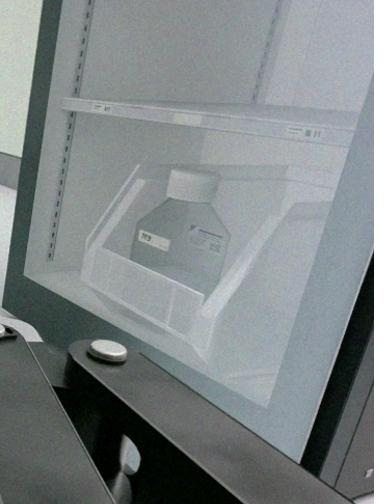

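execute_actions([
  {"right_rail":{"position_m":-0.47,"speed_m_s":0.1},"rows":[[0,0,0,0,0,0,-0.05,0.05,-1,0.002,0.0004,-0.0014,0.001,-0.0017,0,-1,0.3,-0.8],[0,0,0,0,0,0,-0.05,0.05,-1,0.004,0.0008,-0.0028,0.002,-0.0034,0,-1,0.3,-0.8],[0,0,0,0,0,0,-0.05,0.05,-1,0.006,0.0012,-0.0043,0.003,-0.005,0,-1,0.3,-0.8],[0,0,0,0,0,0,-0.05,0.05,-1,0.008,0.0016,-0.0057,0.0042,-0.0068,0,-1,0.3,-0.8],[0,0,0,0,0,0,-0.05,0.05,-1,0.01,0.002,-0.0071,0.0053,-0.0086,0,-1,0.3,-0.8],[0,0,0,0,0,0,-0.05,0.05,-1,0.012,0.0024,-0.0086,0.0063,-0.0103,0,-1,0.3,-0.8],[0,0,0,0,0,0,-0.05,0.05,-1,0.014,0.0028,-0.01,0.0074,-0.012,0,-1,0.3,-0.8],[0,0,0,0,0,0,-0.05,0.05,-1,0.016,0.0032,-0.0115,0.0085,-0.0138,0,-1,0.3,-0.8],[0,0,0,0,0,0,-0.05,0.05,-1,0.018,0.0036,-0.013,0.0095,-0.0155,0,-1,0.3,-0.8],[0,0,0,0,0,0,-0.05,0.05,-1,0.02,0.004,-0.0144,0.0106,-0.0172,0,-1,0.3,-0.8],[0,0,0,0,0,0,-0.05,0.05,-1,0.022,0.0044,-0.0158,0.0117,-0.019,0,-1,0.3,-0.8],[0,0,0,0,0,0,-0.05,0.05,-1,0.0235,0.0047,-0.017,0.0125,-0.0204,0,-1,0.3,-0.8],[0,0,0,0,0,0,-0.05,0.05,-1,0.025,0.005,-0.018,0.0133,-0.0217,0,-1,0.3,-0.8]],"steps":40},
])

execute_actions([
  {"right_rail":{"position_m":-0.40},"steps":100,"until":{"right_rail":{"position_status":["!=","moving"]}}},
], cameras=["cam_high"])

Scene clock: 209.67 s.
left_arm: end_effector_position=(+0.2601, +0.9538, +0.1592) position_measured=135 object_status=3 end_effector_quat_wxyz=(+0.000, +0.656, +0.000, +0.755) | right_arm: end_effector_position=(-0.1448, -0.0343, +0.2996) position_measured=210 object_status=2 end_effector_quat_wxyz=(-0.408, +0.577, +0.408, +0.578)
Joint positions: left_arm=[1.5 -1.904 -0.766 1.596 -0.425 -0.36 -0.382] | right_arm=[-0.47 2.138 -1.124 2.515 -4.532 -2.479 -3.142]
Joint torques (N m): left_arm=[-9.64 -59.67 -6.69 -0.64 -2.19 1.9] | right_arm=[28.3 -16.49 -22.83 1.88 12.92 -1.06]
Wrist force (N): left_arm=[-0.7 1.3 1.7] | right_arm=[-4.9 39.5 22.9]
Wrist torque (N m): left_arm=[0.28 -0.30 0.07] | right_arm=[-1.28 -0.05 0.07]
Wrist force, peak (N): left_arm=[-0.9 1.5 2.1] | right_arm=[-1.8 -38.4 -28.0]
Joint targets: left_arm=[1.500 -1.904 -0.766 1.596 -0.425 -0.360 -0.382] | right_arm=[-0.470 2.138 -1.124 2.515 -4.532 -2.472 -3.142]
left_rail: position_m=1.500 speed_m_s=0.50 position_status=done
right_rail: position_m=-0.470 speed_m_s=0.10 position_status=done

Scene clock: 210.73 s.
left_arm: end_effector_position=(+0.2601, +0.9538, +0.1592) position_measured=135 object_status=3 end_effector_quat_wxyz=(+0.000, +0.656, +0.000, +0.755) | right_arm: end_effector_position=(-0.1470, +0.0364, +0.2996) position_measured=210 object_status=2 end_effector_quat_wxyz=(-0.410, +0.576, +0.410, +0.576)
Joint positions: left_arm=[1.5 -1.904 -0.766 1.596 -0.425 -0.36 -0.382] | right_arm=[-0.4 2.138 -1.124 2.515 -4.532 -2.472 -3.142]
Joint torques (N m): left_arm=[-9.16 -59.77 -5.5 -0.5 -2.4 1.8] | right_arm=[-19.52 -18.45 0.12 -2.76 -10.86 -1.12]
Wrist force (N): left_arm=[-0.7 1.4 1.9] | right_arm=[5.6 -30.2 -8.9]
Wrist torque (N m): left_arm=[0.32 -0.30 0.06] | right_arm=[-0.48 -0.34 0.12]
Wrist force, peak (N): left_arm=[-0.7 1.4 2.0] | right_arm=[-5.1 39.4 22.7]
Joint targets: left_arm=[1.500 -1.904 -0.766 1.596 -0.425 -0.360 -0.382] | right_arm=[-0.400 2.138 -1.124 2.515 -4.532 -2.472 -3.142]
Tool commands: left_gripper/position=-0.05 left_gripper/force_limit=+0.05 left_gripper/speed=-1.0 right_gripper/position=-1.0 right_gripper/force_limit=+0.3 right_gripper/speed=-0.8
left_rail: position_m=1.500 speed_m_s=0.50 position_status=done
right_rail: position_m=-0.400 speed_m_s=0.10 position_status=done
Images, in order (width x height): cam_high 672x504.

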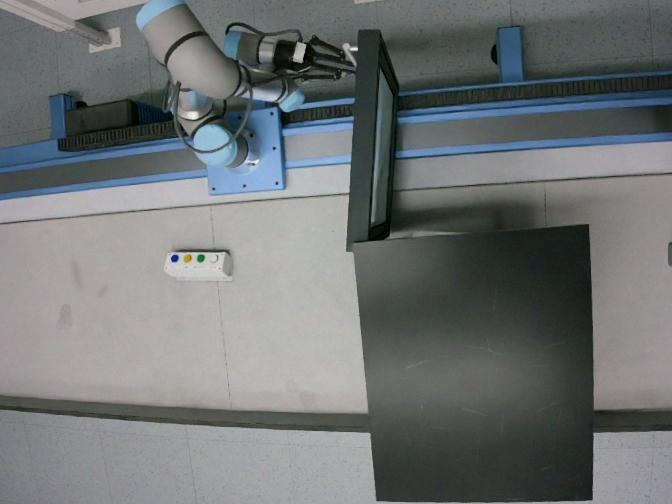

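execute_actions([
  {"rows":[[0,0,0,0,0,0,-0.05,0.05,-1,-0.0016,0.0014,-0.004,0.0026,-0.0005,0,-1,0.3,-0.8],[0,0,0,0,0,0,-0.05,0.05,-1,-0.0052,0.0046,-0.0134,0.0088,-0.0018,0,-1,0.3,-0.8],[0,0,0,0,0,0,-0.05,0.05,-1,-0.0104,0.0093,-0.0268,0.0175,-0.0035,0,-1,0.3,-0.8],[0,0,0,0,0,0,-0.05,0.05,-1,-0.0167,0.0148,-0.0428,0.028,-0.0056,0,-1,0.3,-0.8],[0,0,0,0,0,0,-0.05,0.05,-1,-0.0234,0.0208,-0.0603,0.0394,-0.0079,0,-1,0.3,-0.8],[0,0,0,0,0,0,-0.05,0.05,-1,-0.0302,0.0269,-0.0777,0.0508,-0.0102,0,-1,0.3,-0.8],[0,0,0,0,0,0,-0.05,0.05,-1,-0.037,0.0329,-0.0951,0.0622,-0.0124,0,-1,0.3,-0.8],[0,0,0,0,0,0,-0.05,0.05,-1,-0.0432,0.0384,-0.1111,0.0727,-0.0145,0,-1,0.3,-0.8],[0,0,0,0,0,0,-0.05,0.05,-1,-0.0485,0.0431,-0.1245,0.0815,-0.0163,0,-1,0.3,-0.8],[0,0,0,0,0,0,-0.05,0.05,-1,-0.0521,0.0463,-0.1339,0.0876,-0.0175,0,-1,0.3,-0.8]],"steps":20},
])

execute_actions([
  {"rows":[[0,0,0,0,0,0,-0.05,0.05,-1,-0.0014,0.0018,-0.0044,0.0026,-0.0009,0,-1,0.3,-0.8],[0,0,0,0,0,0,-0.05,0.05,-1,-0.0047,0.0061,-0.0146,0.0085,-0.0031,0,-1,0.3,-0.8],[0,0,0,0,0,0,-0.05,0.05,-1,-0.0095,0.0123,-0.0293,0.017,-0.0062,0,-1,0.3,-0.8],[0,0,0,0,0,0,-0.05,0.05,-1,-0.0151,0.0196,-0.0468,0.0273,-0.01,0,-1,0.3,-0.8],[0,0,0,0,0,0,-0.05,0.05,-1,-0.0213,0.0276,-0.0659,0.0383,-0.014,0,-1,0.3,-0.8],[0,0,0,0,0,0,-0.05,0.05,-1,-0.0274,0.0356,-0.0849,0.0494,-0.0181,0,-1,0.3,-0.8],[0,0,0,0,0,0,-0.05,0.05,-1,-0.0336,0.0435,-0.1039,0.0605,-0.0222,0,-1,0.3,-0.8],[0,0,0,0,0,0,-0.05,0.05,-1,-0.0393,0.0509,-0.1215,0.0707,-0.0259,0,-1,0.3,-0.8],[0,0,0,0,0,0,-0.05,0.05,-1,-0.044,0.057,-0.1362,0.0792,-0.029,0,-1,0.3,-0.8],[0,0,0,0,0,0,-0.05,0.05,-1,-0.0473,0.0613,-0.1464,0.0852,-0.0312,0,-1,0.3,-0.8]],"steps":20},
])

execute_actions([
  {"rows":[[0,0,0,0,0,0,-0.05,0.05,-1,-0.0015,0.002,-0.0044,0.0024,-0.0009,0,-1,0.3,-0.8],[0,0,0,0,0,0,-0.05,0.05,-1,-0.005,0.0067,-0.0148,0.0082,-0.0028,0,-1,0.3,-0.8],[0,0,0,0,0,0,-0.05,0.05,-1,-0.01,0.0133,-0.0296,0.0163,-0.0057,0,-1,0.3,-0.8],[0,0,0,0,0,0,-0.05,0.05,-1,-0.0161,0.0213,-0.0474,0.0261,-0.0091,0,-1,0.3,-0.8],[0,0,0,0,0,0,-0.05,0.05,-1,-0.0226,0.0299,-0.0666,0.0367,-0.0128,0,-1,0.3,-0.8],[0,0,0,0,0,0,-0.05,0.05,-1,-0.0291,0.0386,-0.0858,0.0473,-0.0165,0,-1,0.3,-0.8],[0,0,0,0,0,0,-0.05,0.05,-1,-0.0356,0.0472,-0.1051,0.0579,-0.0202,0,-1,0.3,-0.8],[0,0,0,0,0,0,-0.05,0.05,-1,-0.0417,0.0552,-0.1228,0.0676,-0.0236,0,-1,0.3,-0.8],[0,0,0,0,0,0,-0.05,0.05,-1,-0.0467,0.0618,-0.1376,0.0758,-0.0264,0,-1,0.3,-0.8],[0,0,0,0,0,0,-0.05,0.05,-1,-0.0502,0.0665,-0.148,0.0815,-0.0284,0,-1,0.3,-0.8]],"steps":20},
])

execute_actions([
  {"rows":[[0,0,0,0,0,0,-0.05,0.05,-1,-0.0015,0.0021,-0.0046,0.0025,-0.0008,0,-1,0.3,-0.8],[0,0,0,0,0,0,-0.05,0.05,-1,-0.0051,0.0072,-0.0154,0.0083,-0.0027,0,-1,0.3,-0.8],[0,0,0,0,0,0,-0.05,0.05,-1,-0.0103,0.0143,-0.0308,0.0165,-0.0055,0,-1,0.3,-0.8],[0,0,0,0,0,0,-0.05,0.05,-1,-0.0164,0.0229,-0.0493,0.0265,-0.0087,0,-1,0.3,-0.8],[0,0,0,0,0,0,-0.05,0.05,-1,-0.0231,0.0322,-0.0694,0.0372,-0.0123,0,-1,0.3,-0.8],[0,0,0,0,0,0,-0.05,0.05,-1,-0.0298,0.0415,-0.0894,0.048,-0.0158,0,-1,0.3,-0.8],[0,0,0,0,0,0,-0.05,0.05,-1,-0.0364,0.0508,-0.1095,0.0587,-0.0194,0,-1,0.3,-0.8],[0,0,0,0,0,0,-0.05,0.05,-1,-0.0426,0.0594,-0.128,0.0686,-0.0227,0,-1,0.3,-0.8],[0,0,0,0,0,0,-0.05,0.05,-1,-0.0477,0.0666,-0.1434,0.0769,-0.0254,0,-1,0.3,-0.8],[0,0,0,0,0,0,-0.05,0.05,-1,-0.0513,0.0716,-0.1542,0.0827,-0.0273,0,-1,0.3,-0.8]],"steps":20},
])

execute_actions([
  {"rows":[[0,0,0,0,0,0,-0.05,0.05,-1,-0.0016,0.002,-0.0042,0.0022,-0.0003,0,-1,0.3,-0.8],[0,0,0,0,0,0,-0.05,0.05,-1,-0.0054,0.0067,-0.0141,0.0075,-0.0009,0,-1,0.3,-0.8],[0,0,0,0,0,0,-0.05,0.05,-1,-0.0109,0.0133,-0.0282,0.0149,-0.0017,0,-1,0.3,-0.8],[0,0,0,0,0,0,-0.05,0.05,-1,-0.0174,0.0213,-0.0452,0.0239,-0.0028,0,-1,0.3,-0.8],[0,0,0,0,0,0,-0.05,0.05,-1,-0.0244,0.0299,-0.0635,0.0336,-0.0039,0,-1,0.3,-0.8],[0,0,0,0,0,0,-0.05,0.05,-1,-0.0315,0.0386,-0.0819,0.0433,-0.005,0,-1,0.3,-0.8],[0,0,0,0,0,0,-0.05,0.05,-1,-0.0386,0.0472,-0.1003,0.053,-0.0061,0,-1,0.3,-0.8],[0,0,0,0,0,0,-0.05,0.05,-1,-0.0451,0.0552,-0.1172,0.062,-0.0071,0,-1,0.3,-0.8],[0,0,0,0,0,0,-0.05,0.05,-1,-0.0505,0.0618,-0.1313,0.0695,-0.008,0,-1,0.3,-0.8],[0,0,0,0,0,0,-0.05,0.05,-1,-0.0543,0.0665,-0.1412,0.0747,-0.0086,0,-1,0.3,-0.8]],"steps":20},
], cameras=["cam_high","cam_right_wrist"])

Scene clock: 216.37 s.
left_arm: end_effector_position=(+0.2601, +0.9538, +0.1592) position_measured=135 object_status=3 end_effector_quat_wxyz=(+0.000, +0.656, +0.000, +0.755) | right_arm: end_effector_position=(-0.1337, +0.1455, +0.2995) position_measured=210 object_status=2 end_effector_quat_wxyz=(-0.364, +0.606, +0.365, +0.606)
Joint positions: left_arm=[1.5 -1.904 -0.766 1.596 -0.425 -0.36 -0.382] | right_arm=[-0.4 2.023 -1.021 2.218 -4.338 -2.51 -3.142]
Joint torques (N m): left_arm=[-8.69 -58.94 -6.16 -0.62 -2.08 1.73] | right_arm=[-22.87 -43.64 -22.61 -6.33 -13 -1.19]
Wrist force (N): left_arm=[-0.9 1.3 2.0] | right_arm=[-30.7 -36.2 -6.8]
Wrist torque (N m): left_arm=[0.28 -0.26 0.06] | right_arm=[-0.27 0.12 0.23]
Wrist force, peak (N): left_arm=[-1.0 1.4 2.1] | right_arm=[47.4 -39.4 -14.5]
Joint targets: left_arm=[1.500 -1.904 -0.766 1.596 -0.425 -0.360 -0.382] | right_arm=[-0.400 2.022 -1.021 2.217 -4.337 -2.511 -3.142]
left_rail: position_m=1.500 speed_m_s=0.50 position_status=done
right_rail: position_m=-0.400 speed_m_s=0.10 position_status=done

Scene clock: 217.47 s.
left_arm: end_effector_position=(+0.2601, +0.9538, +0.1592) position_measured=135 object_status=3 end_effector_quat_wxyz=(+0.000, +0.656, +0.000, +0.755) | right_arm: end_effector_position=(-0.0965, +0.2502, +0.2994) position_measured=210 object_status=2 end_effector_quat_wxyz=(-0.310, +0.635, +0.311, +0.636)
Joint positions: left_arm=[1.5 -1.904 -0.766 1.596 -0.425 -0.36 -0.382] | right_arm=[-0.4 1.917 -0.885 1.892 -4.148 -2.58 -3.142]
Joint torques (N m): left_arm=[-8.62 -59.36 -5.98 -0.56 -2.09 2] | right_arm=[-1.16 -55.16 -37.51 -3.62 2.41 -1.18]
Wrist force (N): left_arm=[-0.7 1.5 1.9] | right_arm=[-35.4 8.0 2.3]
Wrist torque (N m): left_arm=[0.32 -0.31 0.06] | right_arm=[-1.12 0.05 0.39]
Wrist force, peak (N): left_arm=[-0.5 1.6 1.9] | right_arm=[45.5 -40.1 -7.6]
Joint targets: left_arm=[1.500 -1.904 -0.766 1.596 -0.425 -0.360 -0.382] | right_arm=[-0.400 1.917 -0.885 1.892 -4.148 -2.580 -3.142]
left_rail: position_m=1.500 speed_m_s=0.50 position_status=done
right_rail: position_m=-0.400 speed_m_s=0.10 position_status=done

Scene clock: 218.57 s.
left_arm: end_effector_position=(+0.2601, +0.9538, +0.1592) position_measured=135 object_status=3 end_effector_quat_wxyz=(+0.000, +0.656, +0.000, +0.755) | right_arm: end_effector_position=(-0.0337, +0.3417, +0.2994) position_measured=210 object_status=2 end_effector_quat_wxyz=(-0.253, +0.660, +0.254, +0.660)
Joint positions: left_arm=[1.5 -1.904 -0.766 1.596 -0.425 -0.36 -0.382] | right_arm=[-0.4 1.806 -0.737 1.563 -3.967 -2.643 -3.142]
Joint torques (N m): left_arm=[-9.88 -60.05 -6.61 -0.5 -2.2 1.9] | right_arm=[4.97 -66.56 -45.22 -2.01 6.87 -1.14]
Wrist force (N): left_arm=[-0.7 1.4 2.1] | right_arm=[-36.8 21.5 3.0]
Wrist torque (N m): left_arm=[0.30 -0.30 0.06] | right_arm=[-1.17 0.03 0.28]
Wrist force, peak (N): left_arm=[-0.8 1.3 2.1] | right_arm=[41.9 -18.6 -1.9]
Joint targets: left_arm=[1.500 -1.904 -0.766 1.596 -0.425 -0.360 -0.382] | right_arm=[-0.400 1.806 -0.737 1.563 -3.967 -2.643 -3.142]
left_rail: position_m=1.500 speed_m_s=0.50 position_status=done
right_rail: position_m=-0.400 speed_m_s=0.10 position_status=done

Scene clock: 219.67 s.
left_arm: end_effector_position=(+0.2601, +0.9538, +0.1592) position_measured=135 object_status=3 end_effector_quat_wxyz=(+0.000, +0.656, +0.000, +0.755) | right_arm: end_effector_position=(+0.0506, +0.4139, +0.2992) position_measured=210 object_status=2 end_effector_quat_wxyz=(-0.194, +0.680, +0.196, +0.680) end_effector_velocity=(+0.000, +0.001, +0.001) end_effector_angular_velocity=(+0.002, +0.000, -0.001)
Joint positions: left_arm=[1.5 -1.904 -0.766 1.596 -0.425 -0.36 -0.382] | right_arm=[-0.4 1.692 -0.578 1.221 -3.783 -2.704 -3.142]
Joint velocities: left_arm=[within noise] | right_arm=[0 0 0.001 -0.005 0.001 0 0]
Joint torques (N m): left_arm=[-9.32 -59.38 -6.02 -0.49 -2.26 1.82] | right_arm=[-3.97 -75.45 -43.92 -2.03 1.36 -1.07]
Wrist force (N): left_arm=[-0.7 1.2 1.7] | right_arm=[-33.6 4.5 1.1]
Wrist torque (N m): left_arm=[0.27 -0.30 0.06] | right_arm=[-1.08 0.04 0.34]
Wrist force, peak (N): left_arm=[-1.0 1.4 2.0] | right_arm=[41.9 -14.5 2.0]
Joint targets: left_arm=[1.500 -1.904 -0.766 1.596 -0.425 -0.360 -0.382] | right_arm=[-0.400 1.692 -0.578 1.220 -3.783 -2.704 -3.142]
left_rail: position_m=1.500 speed_m_s=0.50 position_status=done
right_rail: position_m=-0.400 speed_m_s=0.10 position_status=done

Scene clock: 220.73 s.
left_arm: end_effector_position=(+0.2601, +0.9538, +0.1592) position_measured=135 object_status=3 end_effector_quat_wxyz=(+0.000, +0.656, +0.000, +0.755) | right_arm: end_effector_position=(+0.1505, +0.4615, +0.2994) position_measured=210 object_status=2 end_effector_quat_wxyz=(-0.147, +0.692, +0.148, +0.692)
Joint positions: left_arm=[1.5 -1.904 -0.766 1.596 -0.425 -0.36 -0.382] | right_arm=[-0.4 1.571 -0.43 0.907 -3.617 -2.722 -3.142]
Joint torques (N m): left_arm=[-9.06 -59.21 -6.34 -0.44 -2.22 1.81] | right_arm=[-21.24 -79.54 -40.9 -4.85 -12.96 -1.27]
Wrist force (N): left_arm=[-0.7 1.3 1.9] | right_arm=[-25.4 -41.2 4.7]
Wrist torque (N m): left_arm=[0.29 -0.30 0.06] | right_arm=[-0.40 0.19 0.29]
Wrist force, peak (N): left_arm=[-0.7 1.4 2.1] | right_arm=[-25.4 -41.2 4.7]
Joint targets: left_arm=[1.500 -1.904 -0.766 1.596 -0.425 -0.360 -0.382] | right_arm=[-0.400 1.571 -0.430 0.907 -3.617 -2.723 -3.142]
left_rail: position_m=1.500 speed_m_s=0.50 position_status=done
right_rail: position_m=-0.400 speed_m_s=0.10 position_status=done
Images, in order (width x height): cam_high 672x504, cam_right_wrist 672x504.

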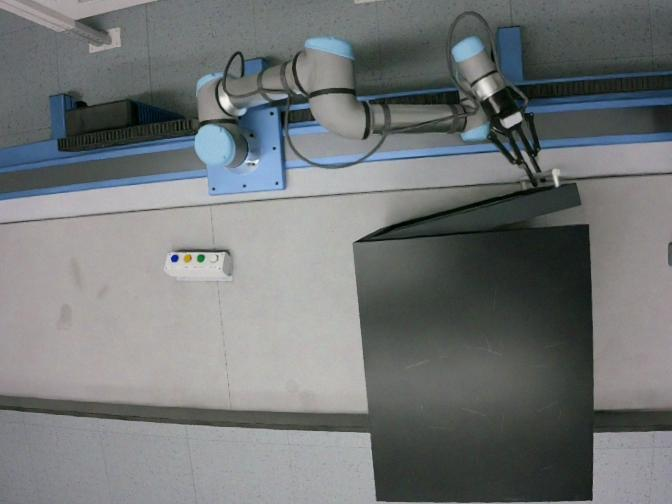

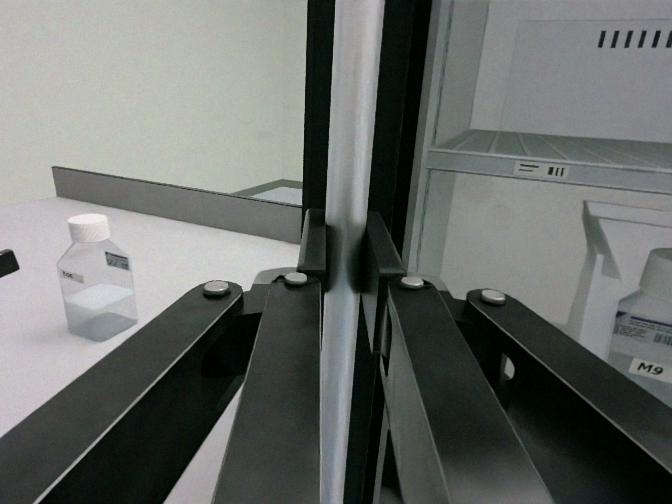

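execute_actions([
  {"rows":[[0,0,0,0,0,0,-0.05,0.05,-1,-0.001,0.0012,-0.0025,0.0013,0.0002,0,-1,0.3,-0.8],[0,0,0,0,0,0,-0.05,0.05,-1,-0.0035,0.0041,-0.0087,0.0045,0.0005,0,-1,0.3,-0.8],[0,0,0,0,0,0,-0.05,0.05,-1,-0.007,0.0082,-0.0173,0.009,0.001,0,-1,0.3,-0.8],[0,0,0,0,0,0,-0.05,0.05,-1,-0.011,0.0128,-0.0272,0.0142,0.0016,0,-1,0.3,-0.8],[0,0,0,0,0,0,-0.05,0.05,-1,-0.015,0.0175,-0.0371,0.0194,0.0022,0,-1,0.3,-0.8],[0,0,0,0,0,0,-0.05,0.05,-1,-0.019,0.0222,-0.047,0.0245,0.0028,0,-1,0.3,-0.8],[0,0,0,0,0,0,-0.05,0.05,-1,-0.023,0.0268,-0.0569,0.0297,0.0034,0,-1,0.3,-0.8],[0,0,0,0,0,0,-0.05,0.05,-1,-0.0265,0.0309,-0.0656,0.0342,0.0039,0,-1,0.3,-0.8],[0,0,0,0,0,0,-0.05,0.05,-1,-0.0295,0.0344,-0.073,0.0381,0.0044,0,-1,0.3,-0.8],[0,0,0,0,0,0,-0.05,0.05,-1,-0.032,0.0373,-0.0792,0.0413,0.0047,0,-1,0.3,-0.8],[0,0,0,0,0,0,-0.05,0.05,-1,-0.034,0.0397,-0.0841,0.0439,0.005,0,-1,0.3,-0.8],[0,0,0,0,0,0,-0.05,0.05,-1,-0.0355,0.0414,-0.0878,0.0458,0.0052,0,-1,0.3,-0.8],[0,0,0,0,0,0,-0.05,0.05,-1,-0.0365,0.0426,-0.0903,0.0471,0.0054,0,-1,0.3,-0.8]],"steps":30},
], cameras=["cam_high","cam_right_wrist"])

Scene clock: 223.23 s.
left_arm: end_effector_position=(+0.2601, +0.9538, +0.1592) position_measured=135 object_status=3 end_effector_quat_wxyz=(+0.000, +0.656, +0.000, +0.755) | right_arm: end_effector_position=(+0.2213, +0.4816, +0.3002) position_measured=210 object_status=2 end_effector_quat_wxyz=(-0.123, +0.696, +0.123, +0.696)
Joint positions: left_arm=[1.5 -1.904 -0.766 1.596 -0.425 -0.36 -0.382] | right_arm=[-0.4 1.49 -0.336 0.706 -3.513 -2.711 -3.142]
Joint torques (N m): left_arm=[-9.84 -59.95 -5.93 -0.61 -2.07 1.8] | right_arm=[2.21 -93.14 -50.66 -3.04 4.67 -1.14]
Wrist force (N): left_arm=[-0.6 1.4 1.7] | right_arm=[-39.7 6.2 7.8]
Wrist torque (N m): left_arm=[0.30 -0.33 0.06] | right_arm=[-0.98 -0.04 0.31]
Wrist force, peak (N): left_arm=[-0.7 1.6 2.0] | right_arm=[-27.5 -41.4 4.6]
Joint targets: left_arm=[1.500 -1.904 -0.766 1.596 -0.425 -0.360 -0.382] | right_arm=[-0.400 1.490 -0.336 0.706 -3.513 -2.711 -3.142]
left_rail: position_m=1.500 speed_m_s=0.50 position_status=done
right_rail: position_m=-0.400 speed_m_s=0.10 position_status=done
Images, in order (width x height): cam_high 672x504, cam_right_wrist 672x504.

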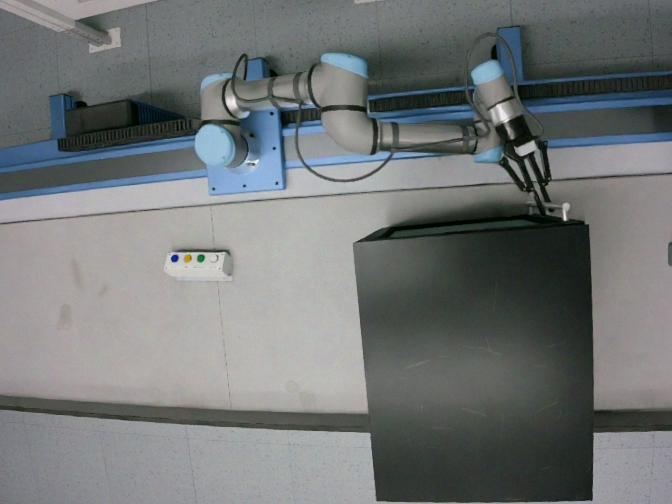

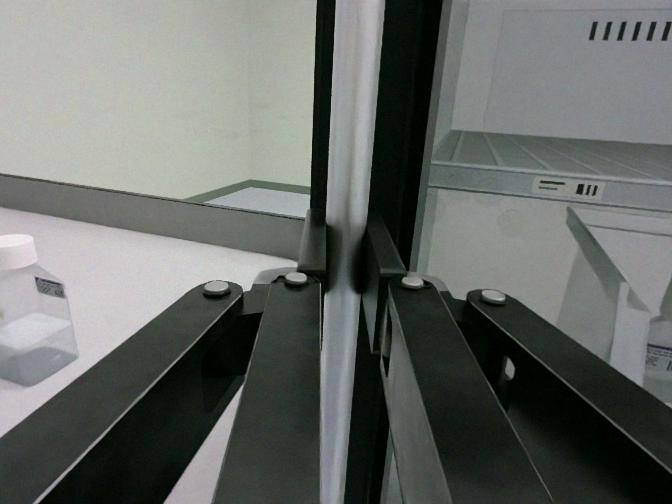

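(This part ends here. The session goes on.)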